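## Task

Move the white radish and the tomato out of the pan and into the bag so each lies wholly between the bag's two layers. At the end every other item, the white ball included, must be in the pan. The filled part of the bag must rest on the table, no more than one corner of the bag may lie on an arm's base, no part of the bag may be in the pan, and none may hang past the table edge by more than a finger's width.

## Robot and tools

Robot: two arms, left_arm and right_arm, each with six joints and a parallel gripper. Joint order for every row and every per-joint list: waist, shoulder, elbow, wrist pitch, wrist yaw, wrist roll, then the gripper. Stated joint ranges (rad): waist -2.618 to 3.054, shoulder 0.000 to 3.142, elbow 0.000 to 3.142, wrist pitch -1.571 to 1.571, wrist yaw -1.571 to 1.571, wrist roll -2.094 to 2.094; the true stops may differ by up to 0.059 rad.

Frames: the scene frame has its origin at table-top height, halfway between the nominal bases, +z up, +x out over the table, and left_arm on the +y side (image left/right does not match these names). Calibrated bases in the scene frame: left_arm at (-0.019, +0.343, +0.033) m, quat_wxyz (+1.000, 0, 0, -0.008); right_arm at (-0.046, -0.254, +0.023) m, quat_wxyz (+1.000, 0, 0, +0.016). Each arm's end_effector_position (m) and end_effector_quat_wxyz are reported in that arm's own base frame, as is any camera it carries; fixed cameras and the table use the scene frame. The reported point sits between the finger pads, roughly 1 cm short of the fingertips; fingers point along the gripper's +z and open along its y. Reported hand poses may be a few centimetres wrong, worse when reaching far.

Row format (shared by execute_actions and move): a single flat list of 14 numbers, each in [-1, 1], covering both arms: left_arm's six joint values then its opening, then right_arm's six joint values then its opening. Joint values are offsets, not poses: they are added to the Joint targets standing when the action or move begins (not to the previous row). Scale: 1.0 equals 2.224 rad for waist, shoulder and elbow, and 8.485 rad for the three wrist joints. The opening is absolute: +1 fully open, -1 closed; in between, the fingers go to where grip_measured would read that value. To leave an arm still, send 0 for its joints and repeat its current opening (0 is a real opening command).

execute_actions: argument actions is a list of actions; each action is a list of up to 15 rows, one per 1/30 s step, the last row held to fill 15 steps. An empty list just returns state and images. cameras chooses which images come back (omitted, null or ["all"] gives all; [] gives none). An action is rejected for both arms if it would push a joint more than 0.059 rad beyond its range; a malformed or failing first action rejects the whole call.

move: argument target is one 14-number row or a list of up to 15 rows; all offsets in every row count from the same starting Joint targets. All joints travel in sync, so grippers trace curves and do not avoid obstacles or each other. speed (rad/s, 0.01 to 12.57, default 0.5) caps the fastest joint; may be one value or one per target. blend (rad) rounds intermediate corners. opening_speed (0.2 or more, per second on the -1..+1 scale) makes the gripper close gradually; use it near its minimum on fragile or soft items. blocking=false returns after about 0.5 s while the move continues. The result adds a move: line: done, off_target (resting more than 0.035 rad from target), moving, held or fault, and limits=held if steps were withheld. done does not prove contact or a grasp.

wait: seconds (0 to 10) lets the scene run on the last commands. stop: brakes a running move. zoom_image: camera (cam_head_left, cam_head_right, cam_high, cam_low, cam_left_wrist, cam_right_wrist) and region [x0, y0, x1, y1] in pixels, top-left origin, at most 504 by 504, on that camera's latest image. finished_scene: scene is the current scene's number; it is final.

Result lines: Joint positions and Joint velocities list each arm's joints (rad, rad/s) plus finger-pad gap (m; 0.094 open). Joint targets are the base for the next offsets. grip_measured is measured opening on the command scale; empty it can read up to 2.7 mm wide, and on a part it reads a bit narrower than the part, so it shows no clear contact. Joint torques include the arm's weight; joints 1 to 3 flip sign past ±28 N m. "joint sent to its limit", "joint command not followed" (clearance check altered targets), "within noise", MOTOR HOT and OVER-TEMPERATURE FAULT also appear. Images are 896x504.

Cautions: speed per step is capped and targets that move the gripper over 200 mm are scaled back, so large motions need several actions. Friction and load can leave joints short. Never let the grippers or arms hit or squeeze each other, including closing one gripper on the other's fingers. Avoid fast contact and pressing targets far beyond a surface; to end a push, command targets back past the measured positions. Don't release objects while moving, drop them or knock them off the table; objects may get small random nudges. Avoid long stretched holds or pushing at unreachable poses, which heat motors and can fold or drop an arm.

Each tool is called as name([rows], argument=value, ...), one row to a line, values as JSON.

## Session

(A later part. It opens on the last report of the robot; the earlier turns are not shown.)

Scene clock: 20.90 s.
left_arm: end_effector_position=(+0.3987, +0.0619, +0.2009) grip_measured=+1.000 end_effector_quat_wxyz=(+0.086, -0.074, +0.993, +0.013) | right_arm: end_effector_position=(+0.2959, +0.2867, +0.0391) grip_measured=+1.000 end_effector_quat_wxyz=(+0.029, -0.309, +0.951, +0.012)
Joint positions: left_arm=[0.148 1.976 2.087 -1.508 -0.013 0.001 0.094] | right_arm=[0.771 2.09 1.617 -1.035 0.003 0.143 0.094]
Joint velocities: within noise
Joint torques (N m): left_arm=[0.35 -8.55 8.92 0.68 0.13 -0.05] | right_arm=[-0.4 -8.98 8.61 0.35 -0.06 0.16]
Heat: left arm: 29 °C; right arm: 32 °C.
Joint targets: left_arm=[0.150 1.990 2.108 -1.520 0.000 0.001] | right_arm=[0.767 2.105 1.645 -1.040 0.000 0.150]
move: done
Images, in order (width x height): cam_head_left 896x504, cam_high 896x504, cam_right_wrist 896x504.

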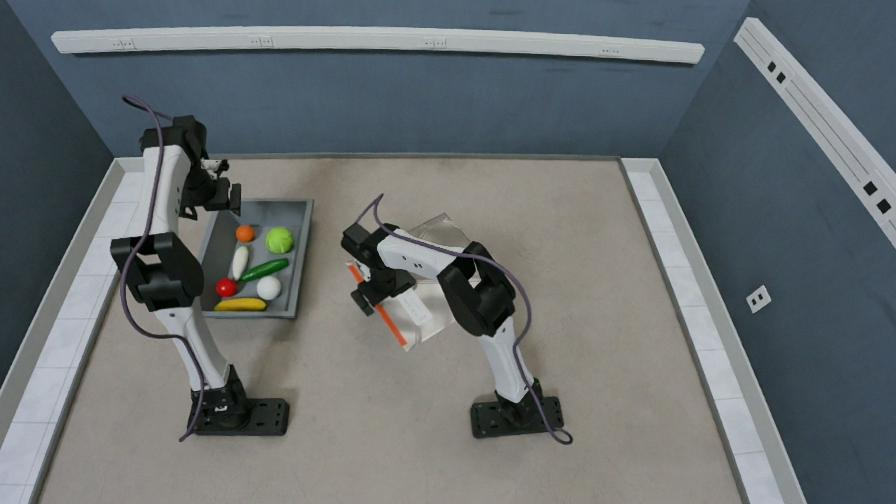

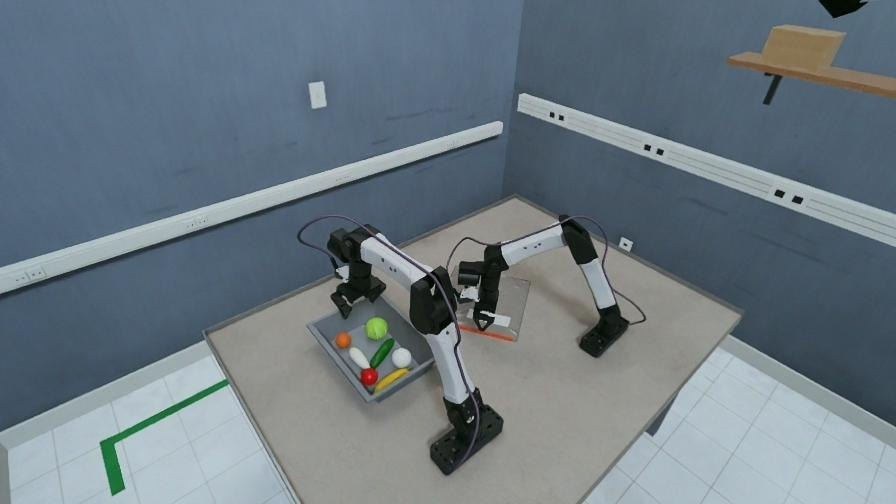

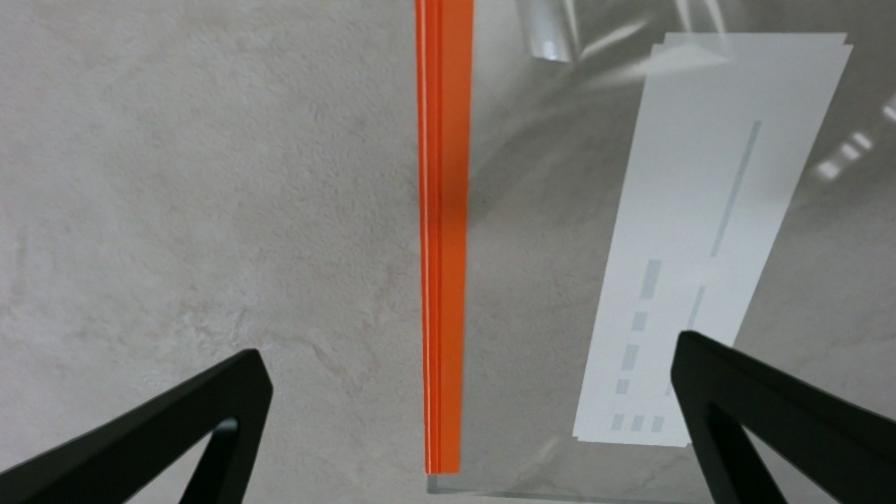

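move(target=[0,0,0,0,0,0,1, 0, 0.009, -0.0247, 0.0082, 0, 0, 0.064], speed=0.3, opening_speed=1.0, cameras=["cam_right_wrist"])

Scene clock: 23.07 s.
left_arm: end_effector_position=(+0.3987, +0.0619, +0.2009) grip_measured=+1.000 end_effector_quat_wxyz=(+0.086, -0.074, +0.993, +0.013) | right_arm: end_effector_position=(+0.2984, +0.2892, +0.0255) grip_measured=+0.065 end_effector_quat_wxyz=(+0.032, -0.308, +0.951, +0.014)
Joint positions: left_arm=[0.148 1.976 2.087 -1.508 -0.013 0.001 0.094] | right_arm=[0.771 2.111 1.593 -0.983 0.003 0.144 0.05]
Joint velocities: within noise
Joint torques (N m): left_arm=[0.38 -8.54 8.91 0.67 0.14 -0.04] | right_arm=[-0.39 -9.16 5.65 0.53 -0.05 0.12]
Heat: left arm: 30 °C; right arm: 32 °C.
Joint targets: left_arm=[0.150 1.990 2.108 -1.520 0.000 0.001] | right_arm=[0.767 2.125 1.590 -0.971 0.000 0.151]
move: done
Images, in order (width x height): cam_right_wrist 896x504.

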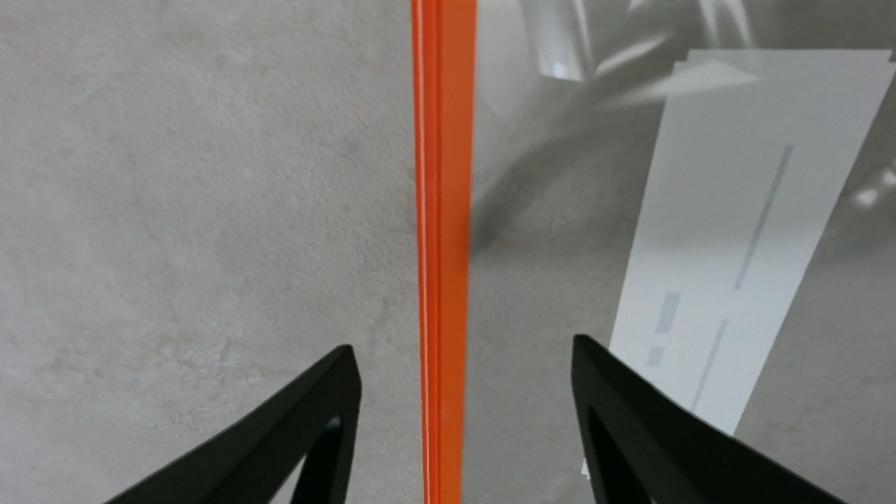

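move(target=[0,0,0,0,0,0,1, 0, 0.012, -0.0185, 0.0075, 0, 0, 0.064], speed=0.2, cameras=["cam_right_wrist"])

Scene clock: 24.33 s.
left_arm: end_effector_position=(+0.3987, +0.0619, +0.2009) grip_measured=+1.000 end_effector_quat_wxyz=(+0.086, -0.074, +0.993, +0.013) | right_arm: end_effector_position=(+0.2982, +0.2890, +0.0054) grip_measured=+0.065 end_effector_quat_wxyz=(+0.030, -0.308, +0.951, +0.013)
Joint positions: left_arm=[0.148 1.976 2.087 -1.508 -0.013 0.001 0.094] | right_arm=[0.771 2.138 1.552 -0.919 0.003 0.144 0.05]
Joint velocities: within noise
Joint torques (N m): left_arm=[0.35 -8.53 8.92 0.68 0.13 -0.05] | right_arm=[-0.39 -9.2 5.56 0.52 -0.05 0.12]
Heat: left arm: 30 °C; right arm: 32 °C.
Joint targets: left_arm=[0.150 1.990 2.108 -1.520 0.000 0.001] | right_arm=[0.767 2.152 1.549 -0.907 0.000 0.151]
move: done
Images, in order (width x height): cam_right_wrist 896x504.

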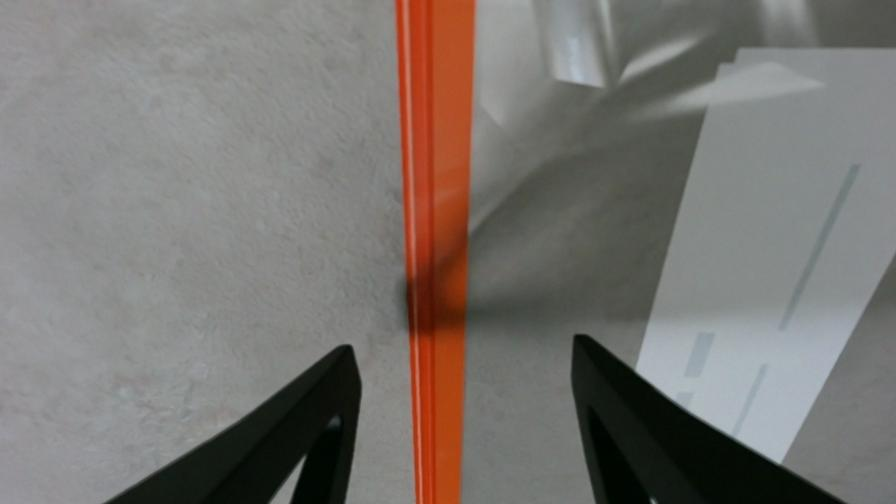

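move(target=[0,0,0,0,0,0,1, 0, 0.006, -0.0092, 0.0037, 0, 0, 0.064], speed=0.15, cameras=["cam_right_wrist"])

Scene clock: 25.50 s.
left_arm: end_effector_position=(+0.3987, +0.0619, +0.2009) grip_measured=+1.000 end_effector_quat_wxyz=(+0.086, -0.074, +0.993, +0.013) | right_arm: end_effector_position=(+0.2979, +0.2887, -0.0039) grip_measured=+0.065 end_effector_quat_wxyz=(+0.030, -0.308, +0.951, +0.013)
Joint positions: left_arm=[0.148 1.976 2.087 -1.508 -0.013 0.001 0.094] | right_arm=[0.771 2.15 1.532 -0.888 0.003 0.144 0.05]
Joint velocities: within noise
Joint torques (N m): left_arm=[0.4 -8.53 8.92 0.67 0.14 -0.05] | right_arm=[-0.4 -9.14 5.44 0.47 -0.05 0.12]
Heat: left arm: 30 °C; right arm: 32 °C.
Joint targets: left_arm=[0.150 1.990 2.108 -1.520 0.000 0.001] | right_arm=[0.767 2.165 1.528 -0.875 0.000 0.151]
move: done
Images, in order (width x height): cam_right_wrist 896x504.

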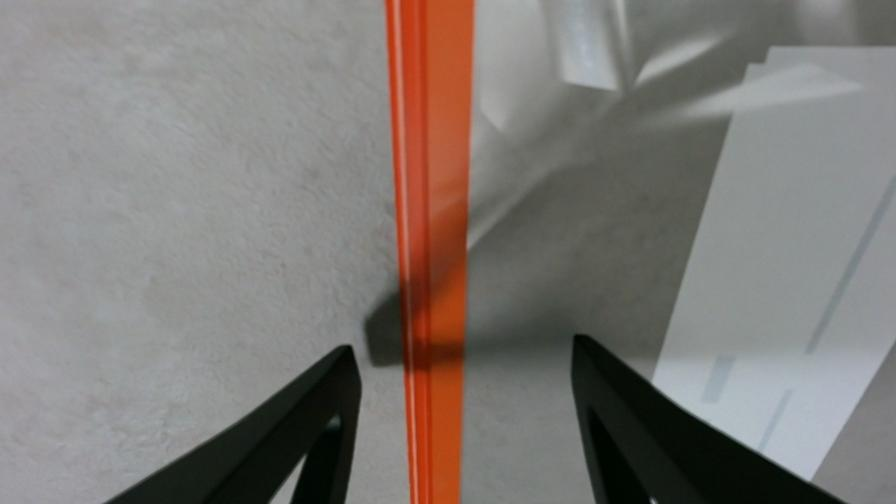

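move(target=[0,0,0,0,0,0,1, 0, 0.0026, -0.0040, 0.0016, 0, 0, 0.064], speed=0.1, cameras=["cam_right_wrist"])

Scene clock: 26.50 s.
left_arm: end_effector_position=(+0.3987, +0.0619, +0.2009) grip_measured=+1.000 end_effector_quat_wxyz=(+0.086, -0.074, +0.993, +0.013) | right_arm: end_effector_position=(+0.2983, +0.2891, -0.0057) grip_measured=+0.065 end_effector_quat_wxyz=(+0.032, -0.308, +0.951, +0.014)
Joint positions: left_arm=[0.148 1.976 2.087 -1.508 -0.013 0.001 0.094] | right_arm=[0.771 2.15 1.524 -0.874 0.003 0.144 0.05]
Joint velocities: within noise
Joint torques (N m): left_arm=[0.36 -8.53 8.94 0.67 0.14 -0.04] | right_arm=[-0.39 -8.64 5.34 0.55 -0.05 0.12]
Heat: left arm: 30 °C; right arm: 32 °C.
Joint targets: left_arm=[0.150 1.990 2.108 -1.520 0.000 0.001] | right_arm=[0.767 2.171 1.519 -0.862 0.000 0.151]
move: done
Images, in order (width x height): cam_right_wrist 896x504.

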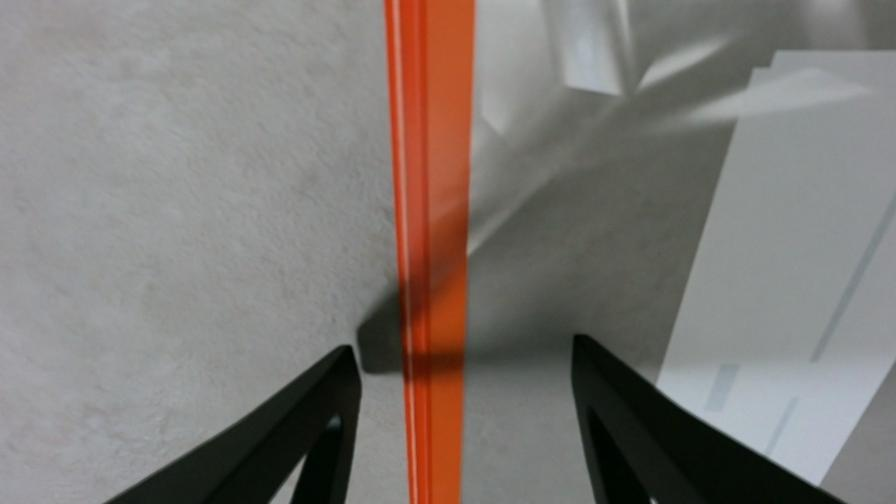

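move(target=[0,0,0,0,0,0,1, 0, 0.003, -0.0040, 0.0016, 0, 0, 0.064], speed=0.1, cameras=["cam_right_wrist"])

Scene clock: 27.40 s.
left_arm: end_effector_position=(+0.3987, +0.0619, +0.2009) grip_measured=+1.000 end_effector_quat_wxyz=(+0.086, -0.074, +0.993, +0.013) | right_arm: end_effector_position=(+0.2986, +0.2894, -0.0077) grip_measured=+0.065 end_effector_quat_wxyz=(+0.032, -0.308, +0.951, +0.014)
Joint positions: left_arm=[0.148 1.976 2.087 -1.508 -0.013 0.001 0.094] | right_arm=[0.771 2.154 1.522 -0.869 0.003 0.144 0.05]
Joint velocities: within noise
Joint torques (N m): left_arm=[0.36 -8.54 8.92 0.68 0.14 -0.04] | right_arm=[-0.4 -8.43 4.64 0.62 -0.05 0.13]
Heat: left arm: 30 °C; right arm: 33 °C.
Joint targets: left_arm=[0.150 1.990 2.108 -1.520 0.000 0.001] | right_arm=[0.767 2.178 1.510 -0.848 0.000 0.150]
move: done
Images, in order (width x height): cam_right_wrist 896x504.

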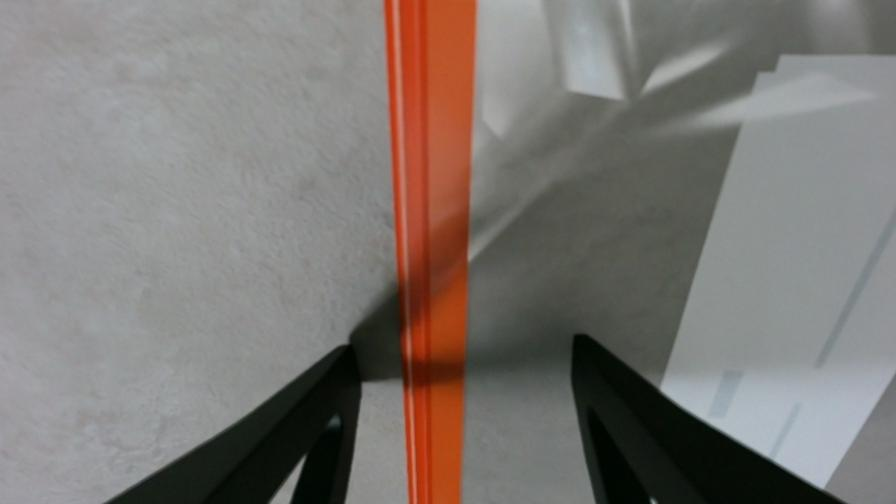

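move(target=[0,0,0,0,0,0,1, 0, 0.001, -0.0014, 0.0006, 0, 0, -0.5], speed=0.1, opening_speed=0.4, cameras=["cam_right_wrist"])

Scene clock: 29.40 s.
left_arm: end_effector_position=(+0.3987, +0.0619, +0.2009) grip_measured=+1.000 end_effector_quat_wxyz=(+0.086, -0.074, +0.993, +0.013) | right_arm: end_effector_position=(+0.3017, +0.2875, -0.0080) grip_measured=-0.498 end_effector_quat_wxyz=(+0.037, -0.306, +0.951, +0.009)
Joint positions: left_arm=[0.148 1.976 2.087 -1.508 -0.013 0.001 0.094] | right_arm=[0.768 2.154 1.52 -0.863 0.016 0.144 0.024]
Joint velocities: within noise
Joint torques (N m): left_arm=[0.4 -8.57 8.92 0.68 0.12 -0.05] | right_arm=[-0.12 -8.23 4.52 0.62 -0.16 0.12]
Heat: left arm: 31 °C; right arm: 33 °C.
Joint targets: left_arm=[0.150 1.990 2.108 -1.520 0.000 0.001] | right_arm=[0.766 2.180 1.507 -0.843 0.000 0.151]
move: done
Images, in order (width x height): cam_right_wrist 896x504.

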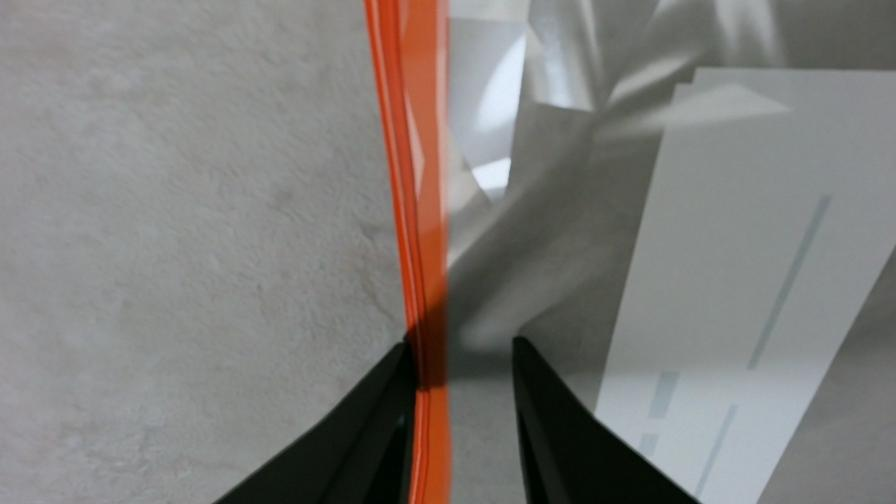

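move(target=[0,0,0,0,0,0,1, 0, 0, 0, 0, 0, 0, -1.0], speed=0.1, opening_speed=0.4, cameras=["cam_right_wrist"])

zoom_image(camera="cam_right_wrist", region=[300, 150, 650, 500])

Scene clock: 31.10 s.
left_arm: end_effector_position=(+0.3987, +0.0619, +0.2009) grip_measured=+1.000 end_effector_quat_wxyz=(+0.086, -0.074, +0.993, +0.013) | right_arm: end_effector_position=(+0.3016, +0.2889, -0.0079) grip_measured=-0.989 end_effector_quat_wxyz=(+0.037, -0.306, +0.951, +0.013)
Joint positions: left_arm=[0.148 1.976 2.087 -1.508 -0.013 0.001 0.094] | right_arm=[0.768 2.154 1.52 -0.859 0.01 0.144 0.001]
Joint velocities: within noise
Joint torques (N m): left_arm=[0.34 -8.51 8.92 0.68 0.12 -0.05] | right_arm=[-0.08 -8.24 4.53 0.59 -0.12 0.11]
Heat: left arm: 31 °C; right arm: 33 °C.
Joint targets: left_arm=[0.150 1.990 2.108 -1.520 0.000 0.001] | right_arm=[0.766 2.180 1.507 -0.843 0.000 0.151]
move: done
Images, in order (width x height): cam_right_wrist 896x504.

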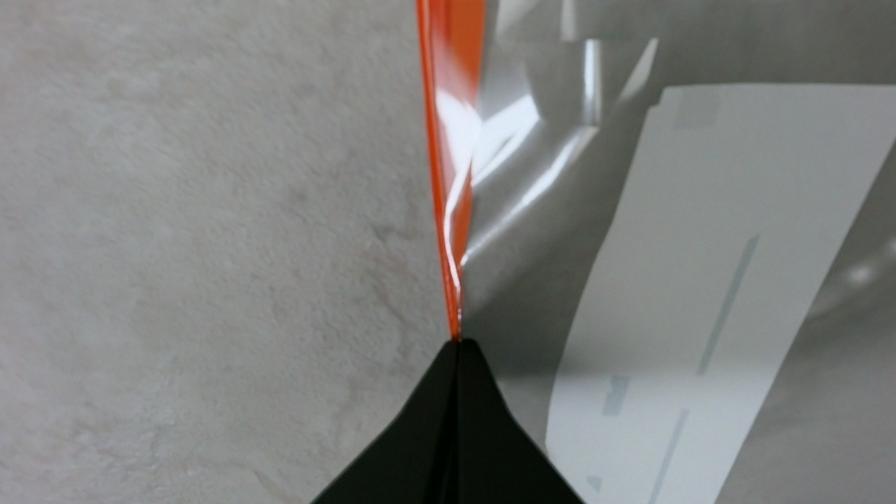

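Scaled by 1.440 from the camera's 896x504 image, which has a finer 1280x720 frame.

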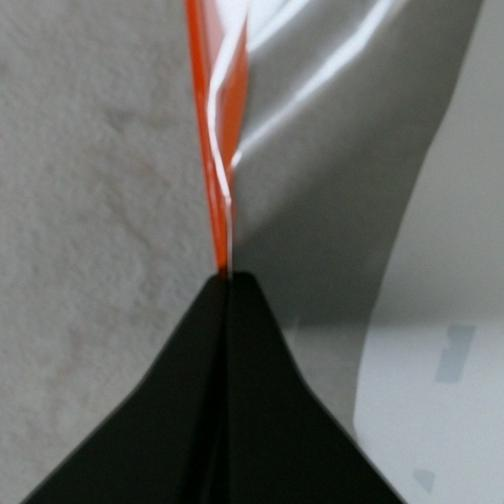

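move(target=[0,0,0,0,0,0,1, 0, -0.0337, 0.062, -0.0232, 0, 0, -1.0], speed=0.2)

zoom_image(camera="cam_right_wrist", region=[300, 0, 800, 500])

zoom_image(camera="cam_high", region=[400, 220, 600, 360])

zoom_image(camera="cam_low", region=[300, 200, 560, 360])

Scene clock: 33.00 s.
left_arm: end_effector_position=(+0.3987, +0.0619, +0.2009) grip_measured=+1.000 end_effector_quat_wxyz=(+0.086, -0.074, +0.993, +0.013) | right_arm: end_effector_position=(+0.2943, +0.2821, +0.0149) grip_measured=-0.989 end_effector_quat_wxyz=(+0.003, -0.307, +0.952, -0.003)
Joint positions: left_arm=[0.148 1.976 2.087 -1.508 -0.013 0.001 0.094] | right_arm=[0.768 2.154 1.62 -1.034 0.009 0.144 0.001]
Joint velocities: within noise
Joint torques (N m): left_arm=[0.34 -8.51 8.94 0.67 0.13 -0.05] | right_arm=[-0.12 -14.9 8.21 0.18 -0.11 0.12]
Heat: left arm: 31 °C; right arm: 34 °C.
Joint targets: left_arm=[0.150 1.990 2.108 -1.520 0.000 0.001] | right_arm=[0.766 2.105 1.645 -1.040 0.000 0.151]
move: off_target (right_arm); right_arm: the shoulder is farthest, 0.049 rad from its target

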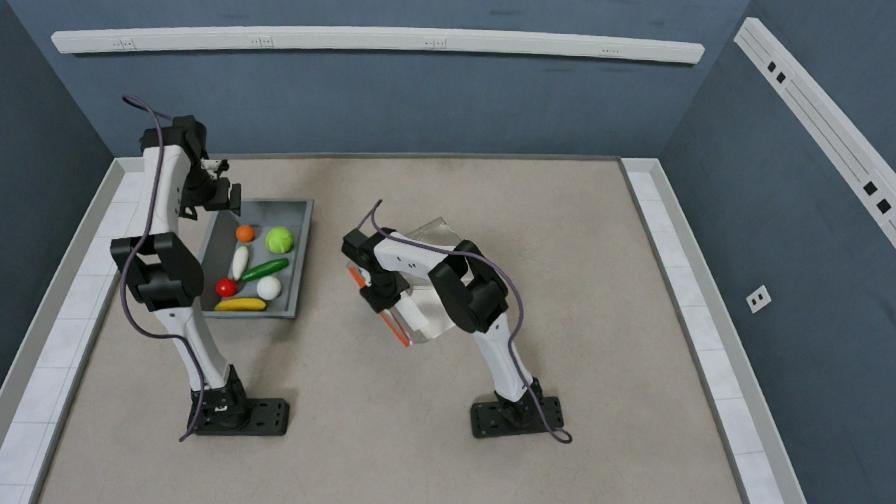

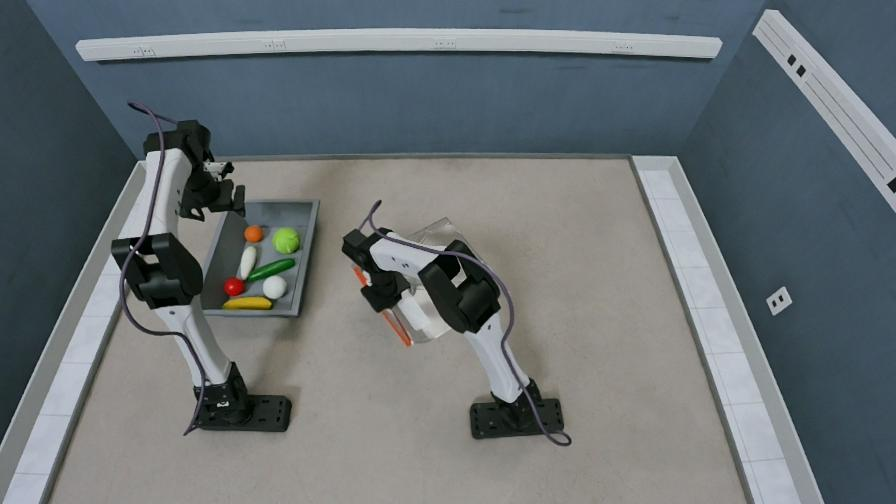

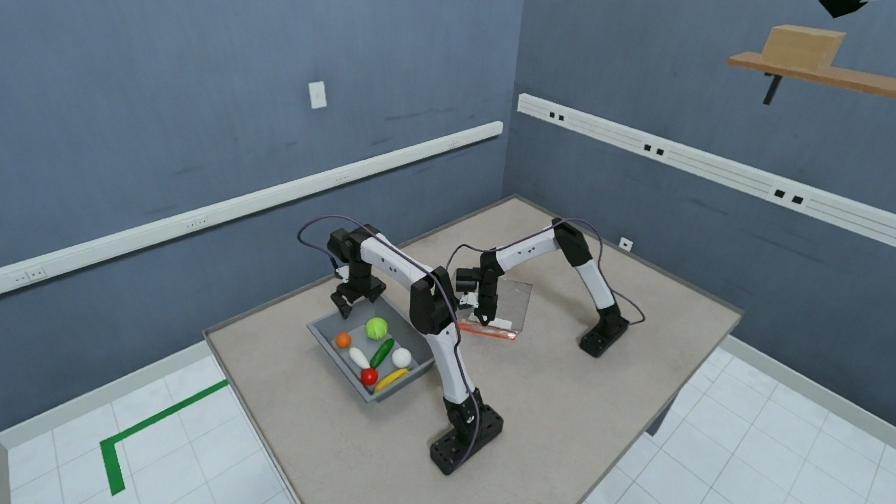

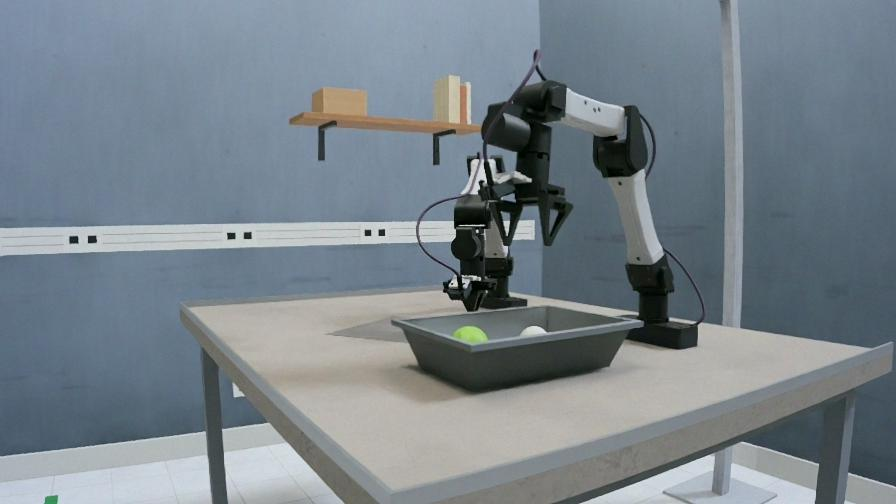

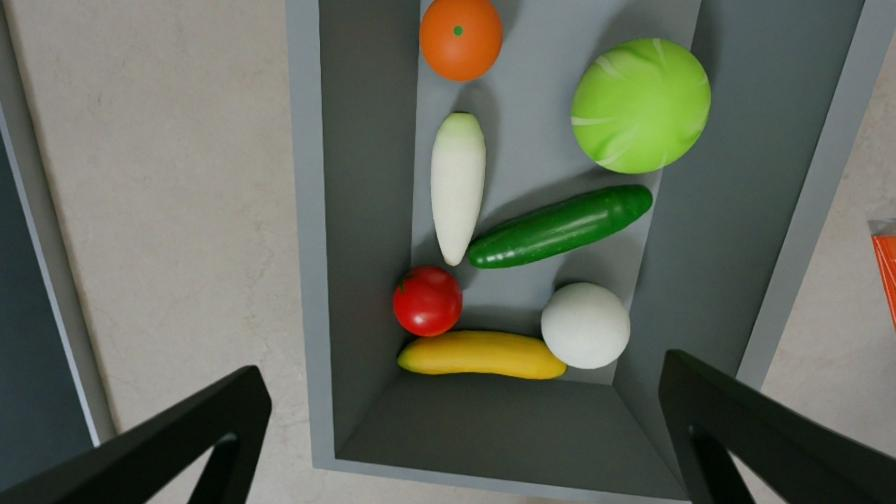

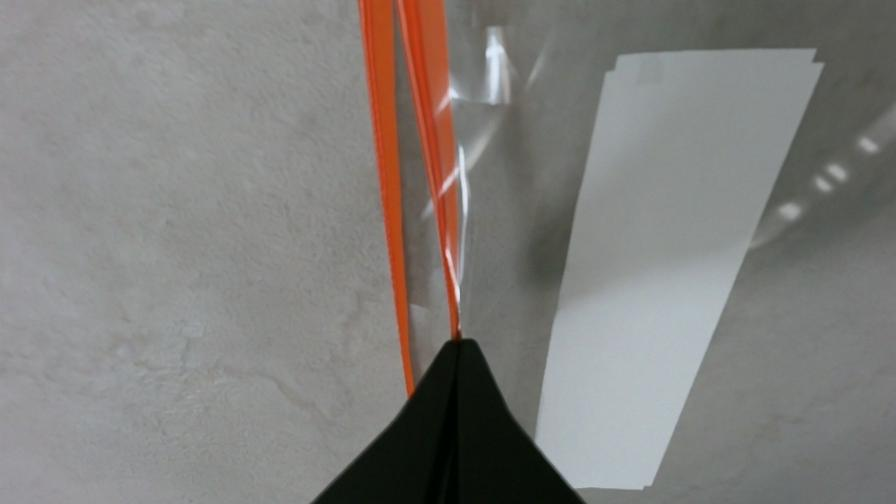

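Scaled by 1.008 from the camera's 896x504 image, which has a finer 1280x720 frame.

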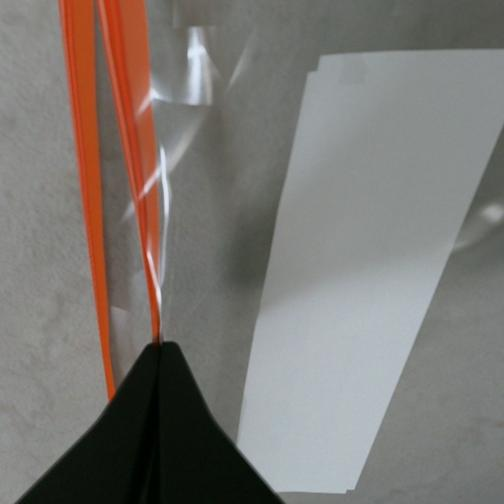

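Scaled by 2.520 from the camera's 896x504 image, which has a finer 1280x720 frame.

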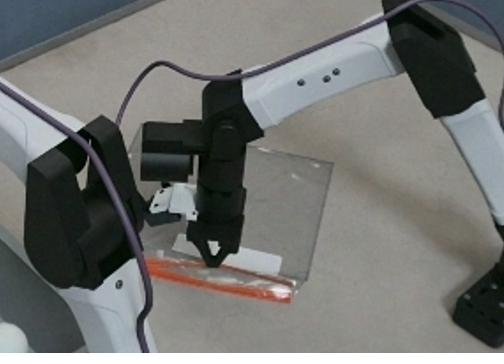

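Scaled by 1.938 from the camera's 896x504 image, which has a finer 1280x720 frame.

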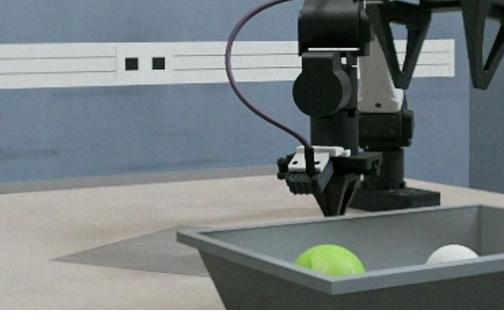

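move(target=[0,0,0,0,0,0,1, 0, -0.1057, -0.0607, 0.012, 0, 0, -1.0], speed=0.2)

zoom_image(camera="cam_high", region=[400, 220, 600, 360])

zoom_image(camera="cam_head_left", region=[320, 190, 520, 370])

Scene clock: 35.93 s.
left_arm: end_effector_position=(+0.3987, +0.0619, +0.2009) grip_measured=+1.000 end_effector_quat_wxyz=(+0.086, -0.074, +0.993, +0.013) | right_arm: end_effector_position=(+0.2970, +0.2848, +0.0819) grip_measured=-0.989 end_effector_quat_wxyz=(+0.100, -0.305, +0.946, +0.044)
Joint positions: left_arm=[0.148 1.976 2.087 -1.508 -0.013 0.001 0.094] | right_arm=[0.768 1.916 1.516 -0.953 0.009 0.144 0.001]
Joint velocities: within noise
Joint torques (N m): left_arm=[0.39 -8.54 8.92 0.68 0.13 -0.04] | right_arm=[-0.13 -13.23 5.81 0.85 -0.09 0.11]
Heat: left arm: 31 °C; right arm: 36 °C.
Joint targets: left_arm=[0.150 1.990 2.108 -1.520 0.000 0.001] | right_arm=[0.766 1.870 1.510 -0.938 0.000 0.151]
move: off_target (right_arm); right_arm: the shoulder is farthest, 0.046 rad from its target

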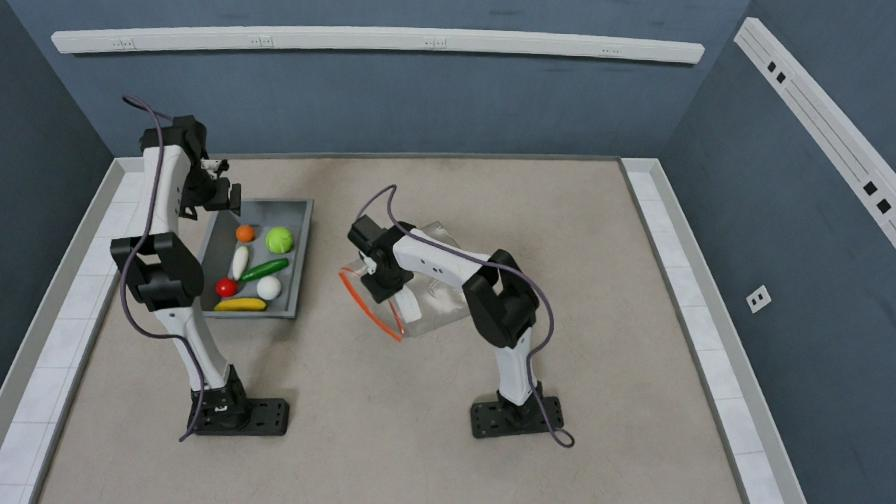

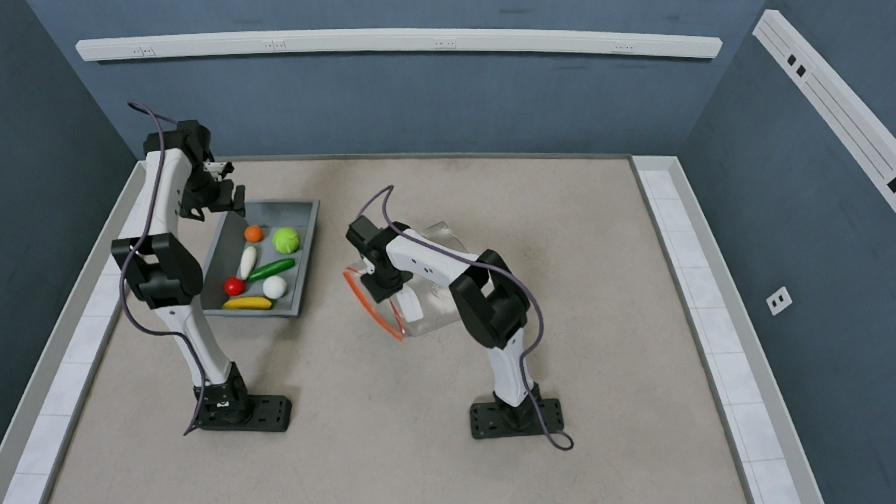

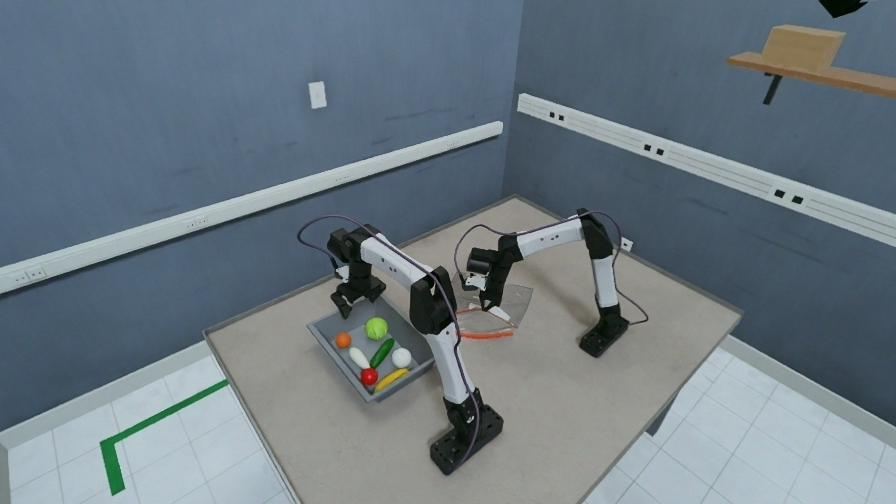

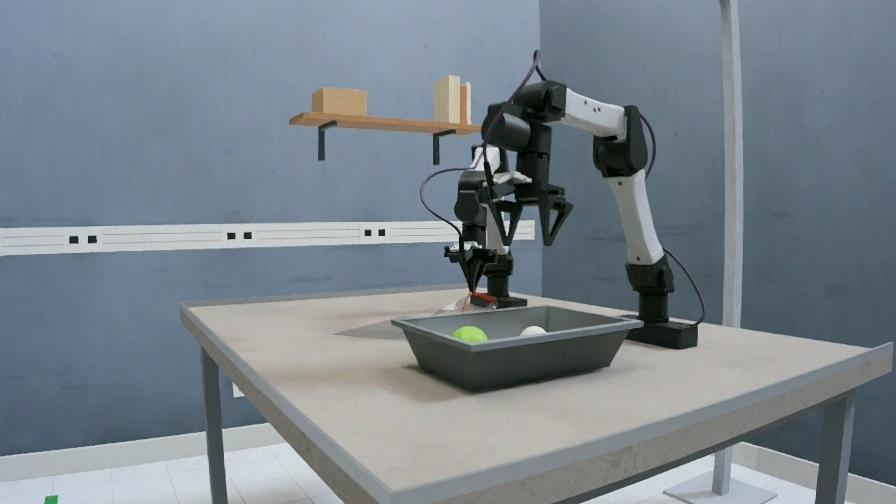

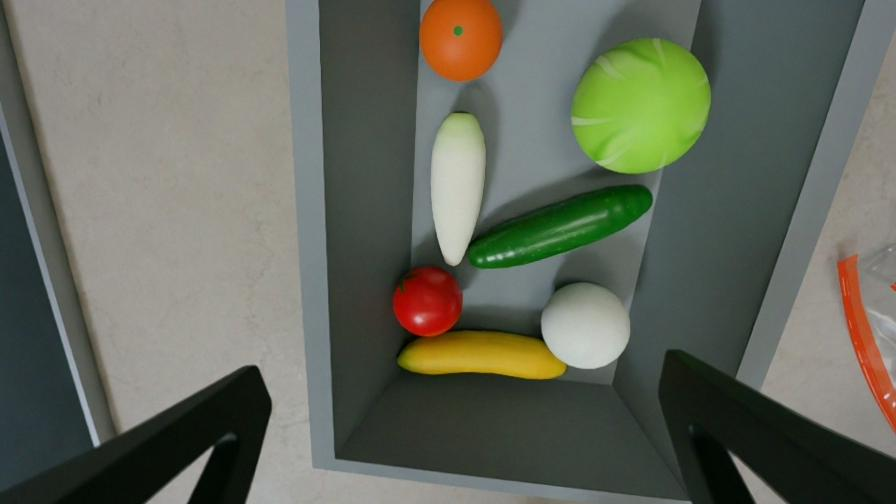

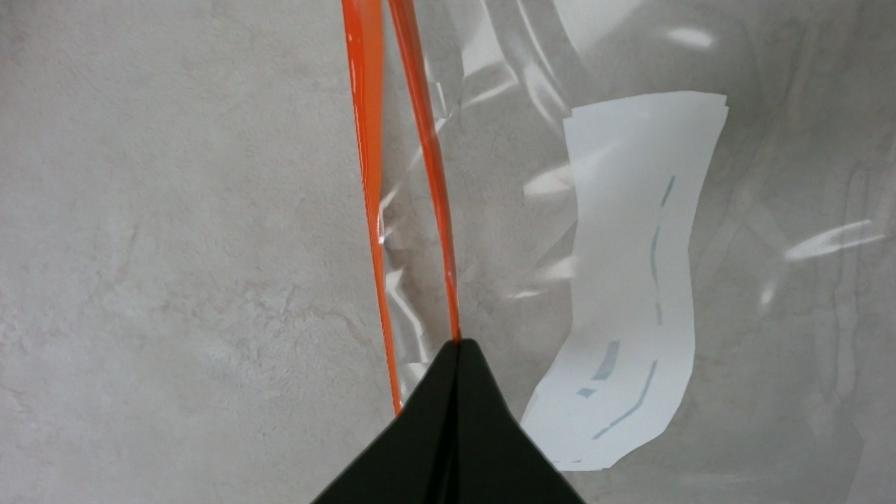

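Scaled by 2.520 from the camera's 896x504 image, which has a finer 1280x720 frame.

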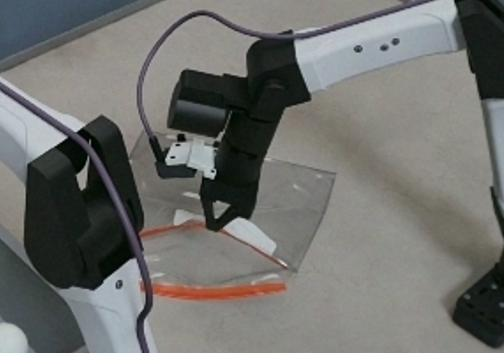

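Scaled by 2.520 from the camera's 896x504 image, which has a finer 1280x720 frame.

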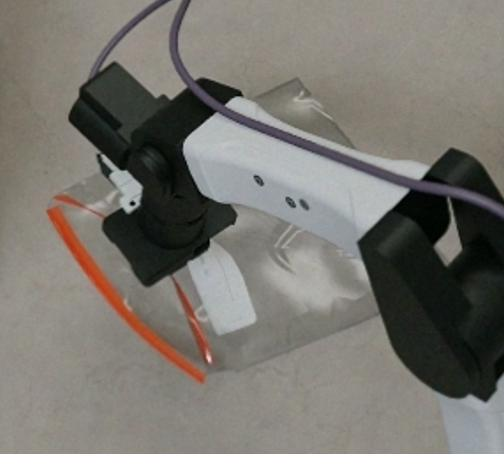

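move(target=[0.0306,-0.1484,-0.3543,0.0514,0.0015,0,1,0,0,0,0,0,0,-1.0], speed=0.6, cameras=["cam_left_wrist","cam_high","cam_head_right"])

Scene clock: 39.53 s.
left_arm: end_effector_position=(+0.3232, +0.0700, +0.1021) grip_measured=+1.000 end_effector_quat_wxyz=(+0.059, -0.105, +0.993, +0.008) | right_arm: end_effector_position=(+0.2972, +0.2850, +0.0820) grip_measured=-0.989 end_effector_quat_wxyz=(+0.100, -0.305, +0.946, +0.044)
Joint positions: left_arm=[0.212 1.688 1.331 -1.094 -0.003 0.001 0.094] | right_arm=[0.768 1.916 1.516 -0.952 0.009 0.144 0.001]
Joint velocities: within noise
Joint torques (N m): left_arm=[0.72 -9.47 6.17 0.78 0.16 -0.04] | right_arm=[-0.13 -13.22 5.79 0.82 -0.1 0.11]
Heat: left arm: 31 °C; right arm: 37 °C.
Joint targets: left_arm=[0.218 1.660 1.320 -1.084 0.013 0.001] | right_arm=[0.766 1.870 1.510 -0.938 0.000 0.151]
move: off_target (right_arm); right_arm: the shoulder is farthest, 0.046 rad from its target
Images, in order (width x height): cam_head_right 896x504, cam_high 896x504, cam_left_wrist 896x504.

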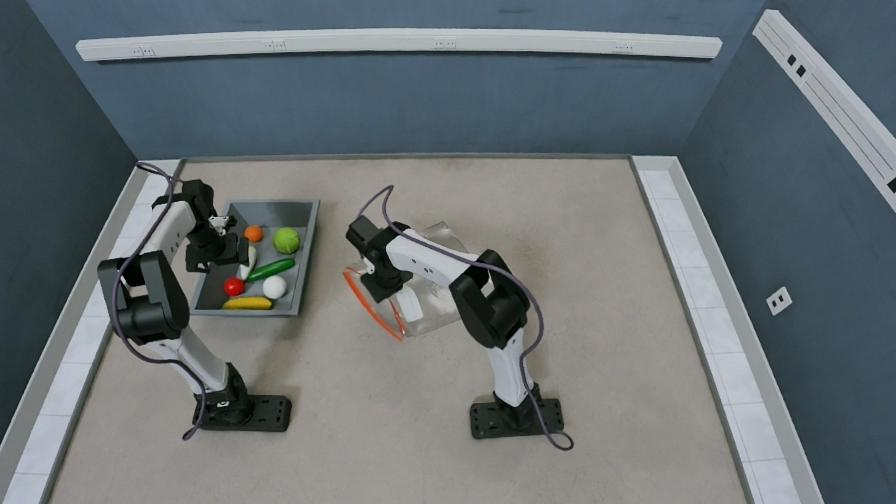

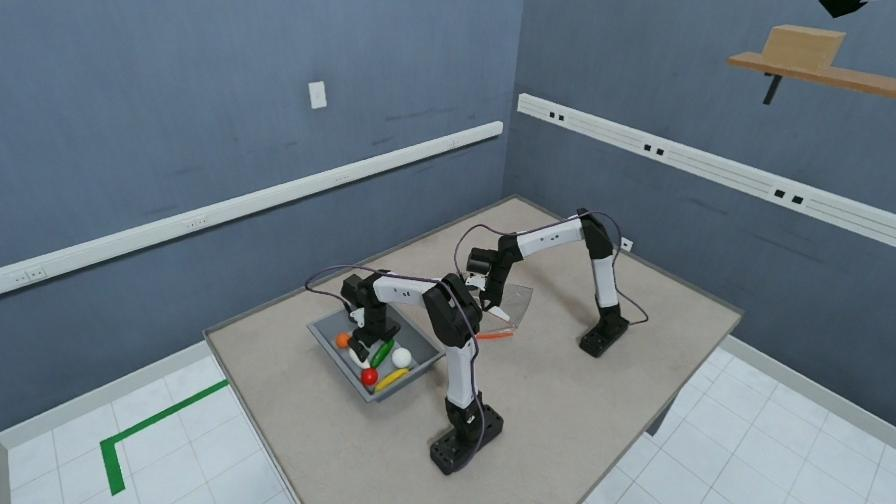

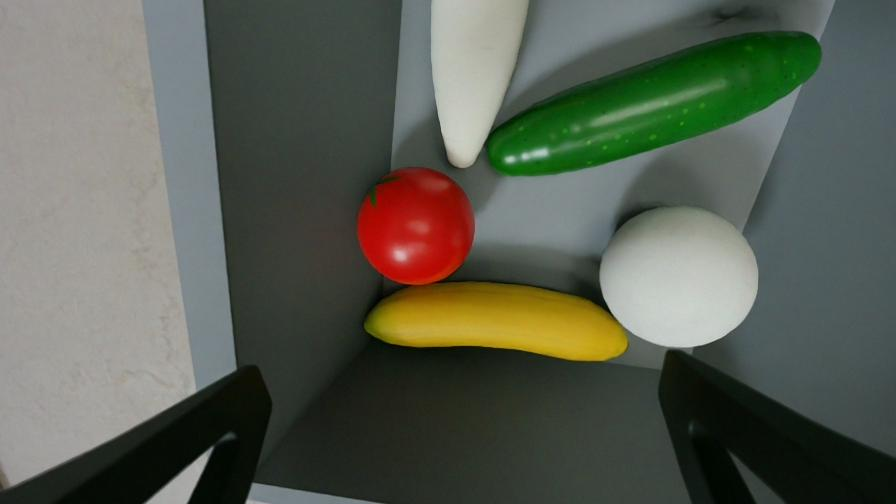

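move(target=[0.0108,0.045,-0.0538,0.0202,0,0.0118,1,0,0,0,0,0,0,-1.0], speed=0.4, cameras=["cam_left_wrist"])

Scene clock: 41.40 s.
left_arm: end_effector_position=(+0.3244, +0.0784, +0.0535) grip_measured=+1.000 end_effector_quat_wxyz=(+0.052, -0.074, +0.996, +0.010) | right_arm: end_effector_position=(+0.2972, +0.2850, +0.0820) grip_measured=-0.989 end_effector_quat_wxyz=(+0.100, -0.305, +0.946, +0.044)
Joint positions: left_arm=[0.236 1.75 1.207 -0.923 -0.002 0.088 0.094] | right_arm=[0.768 1.916 1.516 -0.952 0.009 0.144 0.001]
Joint velocities: within noise
Joint torques (N m): left_arm=[0.72 -6.86 6.22 0.77 0.15 0.06] | right_arm=[-0.12 -13.23 5.78 0.82 -0.1 0.11]
Heat: left arm: 31 °C; right arm: 37 °C.
Joint targets: left_arm=[0.242 1.760 1.200 -0.913 0.013 0.101] | right_arm=[0.766 1.870 1.510 -0.938 0.000 0.151]
move: off_target (right_arm); right_arm: the shoulder is farthest, 0.046 rad from its target
Images, in order (width x height): cam_left_wrist 896x504.

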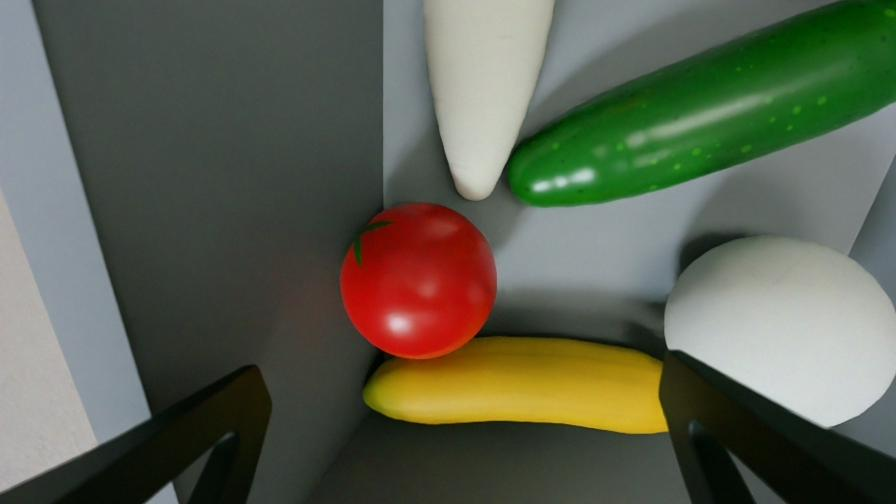

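move(target=[0.0054,0.0247,-0.0288,0.011,0,0,0.87,0,0,0,0,0,0,-1.0], speed=0.2, cameras=["cam_left_wrist"])

Scene clock: 43.07 s.
left_arm: end_effector_position=(+0.3220, +0.0818, +0.0242) grip_measured=+0.872 end_effector_quat_wxyz=(+0.043, -0.079, +0.996, +0.008) | right_arm: end_effector_position=(+0.2972, +0.2850, +0.0820) grip_measured=-0.989 end_effector_quat_wxyz=(+0.100, -0.305, +0.946, +0.044)
Joint positions: left_arm=[0.248 1.8 1.146 -0.83 -0.002 0.089 0.088] | right_arm=[0.768 1.916 1.516 -0.952 0.009 0.144 0.001]
Joint velocities: within noise
Joint torques (N m): left_arm=[0.73 -6.71 5.65 0.72 0.15 0.07] | right_arm=[-0.13 -13.24 5.79 0.83 -0.1 0.11]
Heat: left arm: 31 °C; right arm: 38 °C.
Joint targets: left_arm=[0.254 1.815 1.136 -0.819 0.013 0.101] | right_arm=[0.766 1.870 1.510 -0.938 0.000 0.151]
move: off_target (right_arm); right_arm: the shoulder is farthest, 0.046 rad from its target
Images, in order (width x height): cam_left_wrist 896x504.

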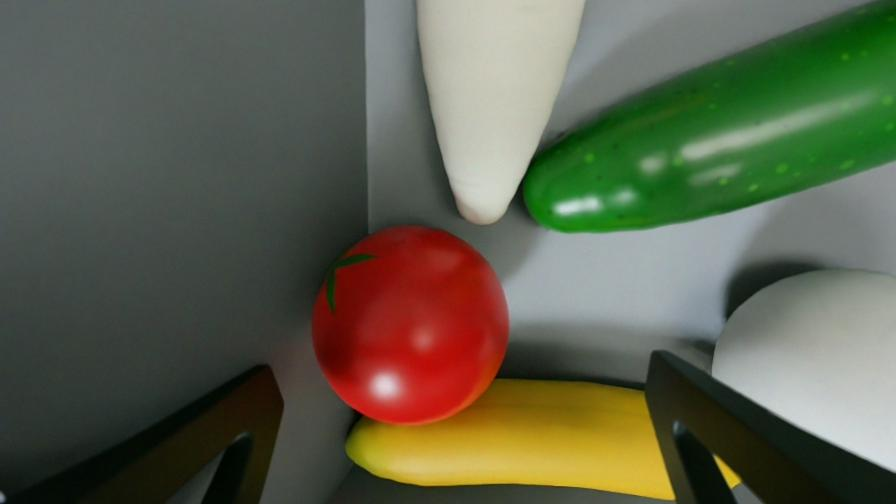

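move([
  [0,0.0047,-0.0057,0.0022,0,0,0.87,0,0,0,0,0,0,-1.0],
  [0,0.0047,-0.0057,0.0022,0,0,0.13,0,0,0,0,0,0,-1.0],
], speed=0.15, opening_speed=0.6, cameras=["cam_left_wrist"])

Scene clock: 45.93 s.
left_arm: end_effector_position=(+0.3224, +0.0813, +0.0194) grip_measured=+0.132 end_effector_quat_wxyz=(+0.044, -0.079, +0.996, +0.007) | right_arm: end_effector_position=(+0.2972, +0.2850, +0.0820) grip_measured=-0.989 end_effector_quat_wxyz=(+0.100, -0.305, +0.946, +0.044)
Joint positions: left_arm=[0.248 1.807 1.135 -0.81 0.001 0.089 0.053] | right_arm=[0.768 1.916 1.516 -0.952 0.009 0.144 0.001]
Joint velocities: within noise
Joint torques (N m): left_arm=[0.68 -6.46 5.42 0.72 0.12 0.07] | right_arm=[-0.1 -13.24 5.78 0.82 -0.1 0.11]
Heat: left arm: 31 °C; right arm: 38 °C.
Joint targets: left_arm=[0.254 1.826 1.123 -0.800 0.013 0.101] | right_arm=[0.766 1.870 1.510 -0.938 0.000 0.151]
move: off_target (right_arm); right_arm: the shoulder is farthest, 0.046 rad from its target
Images, in order (width x height): cam_left_wrist 896x504.

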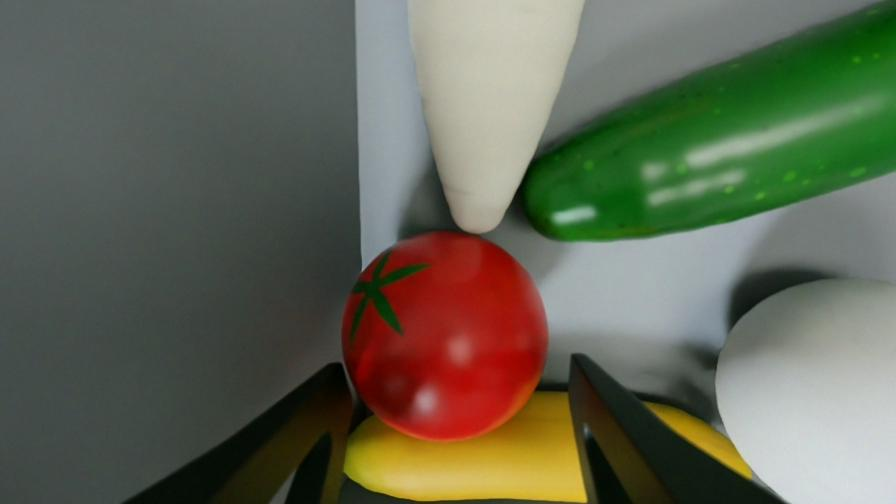

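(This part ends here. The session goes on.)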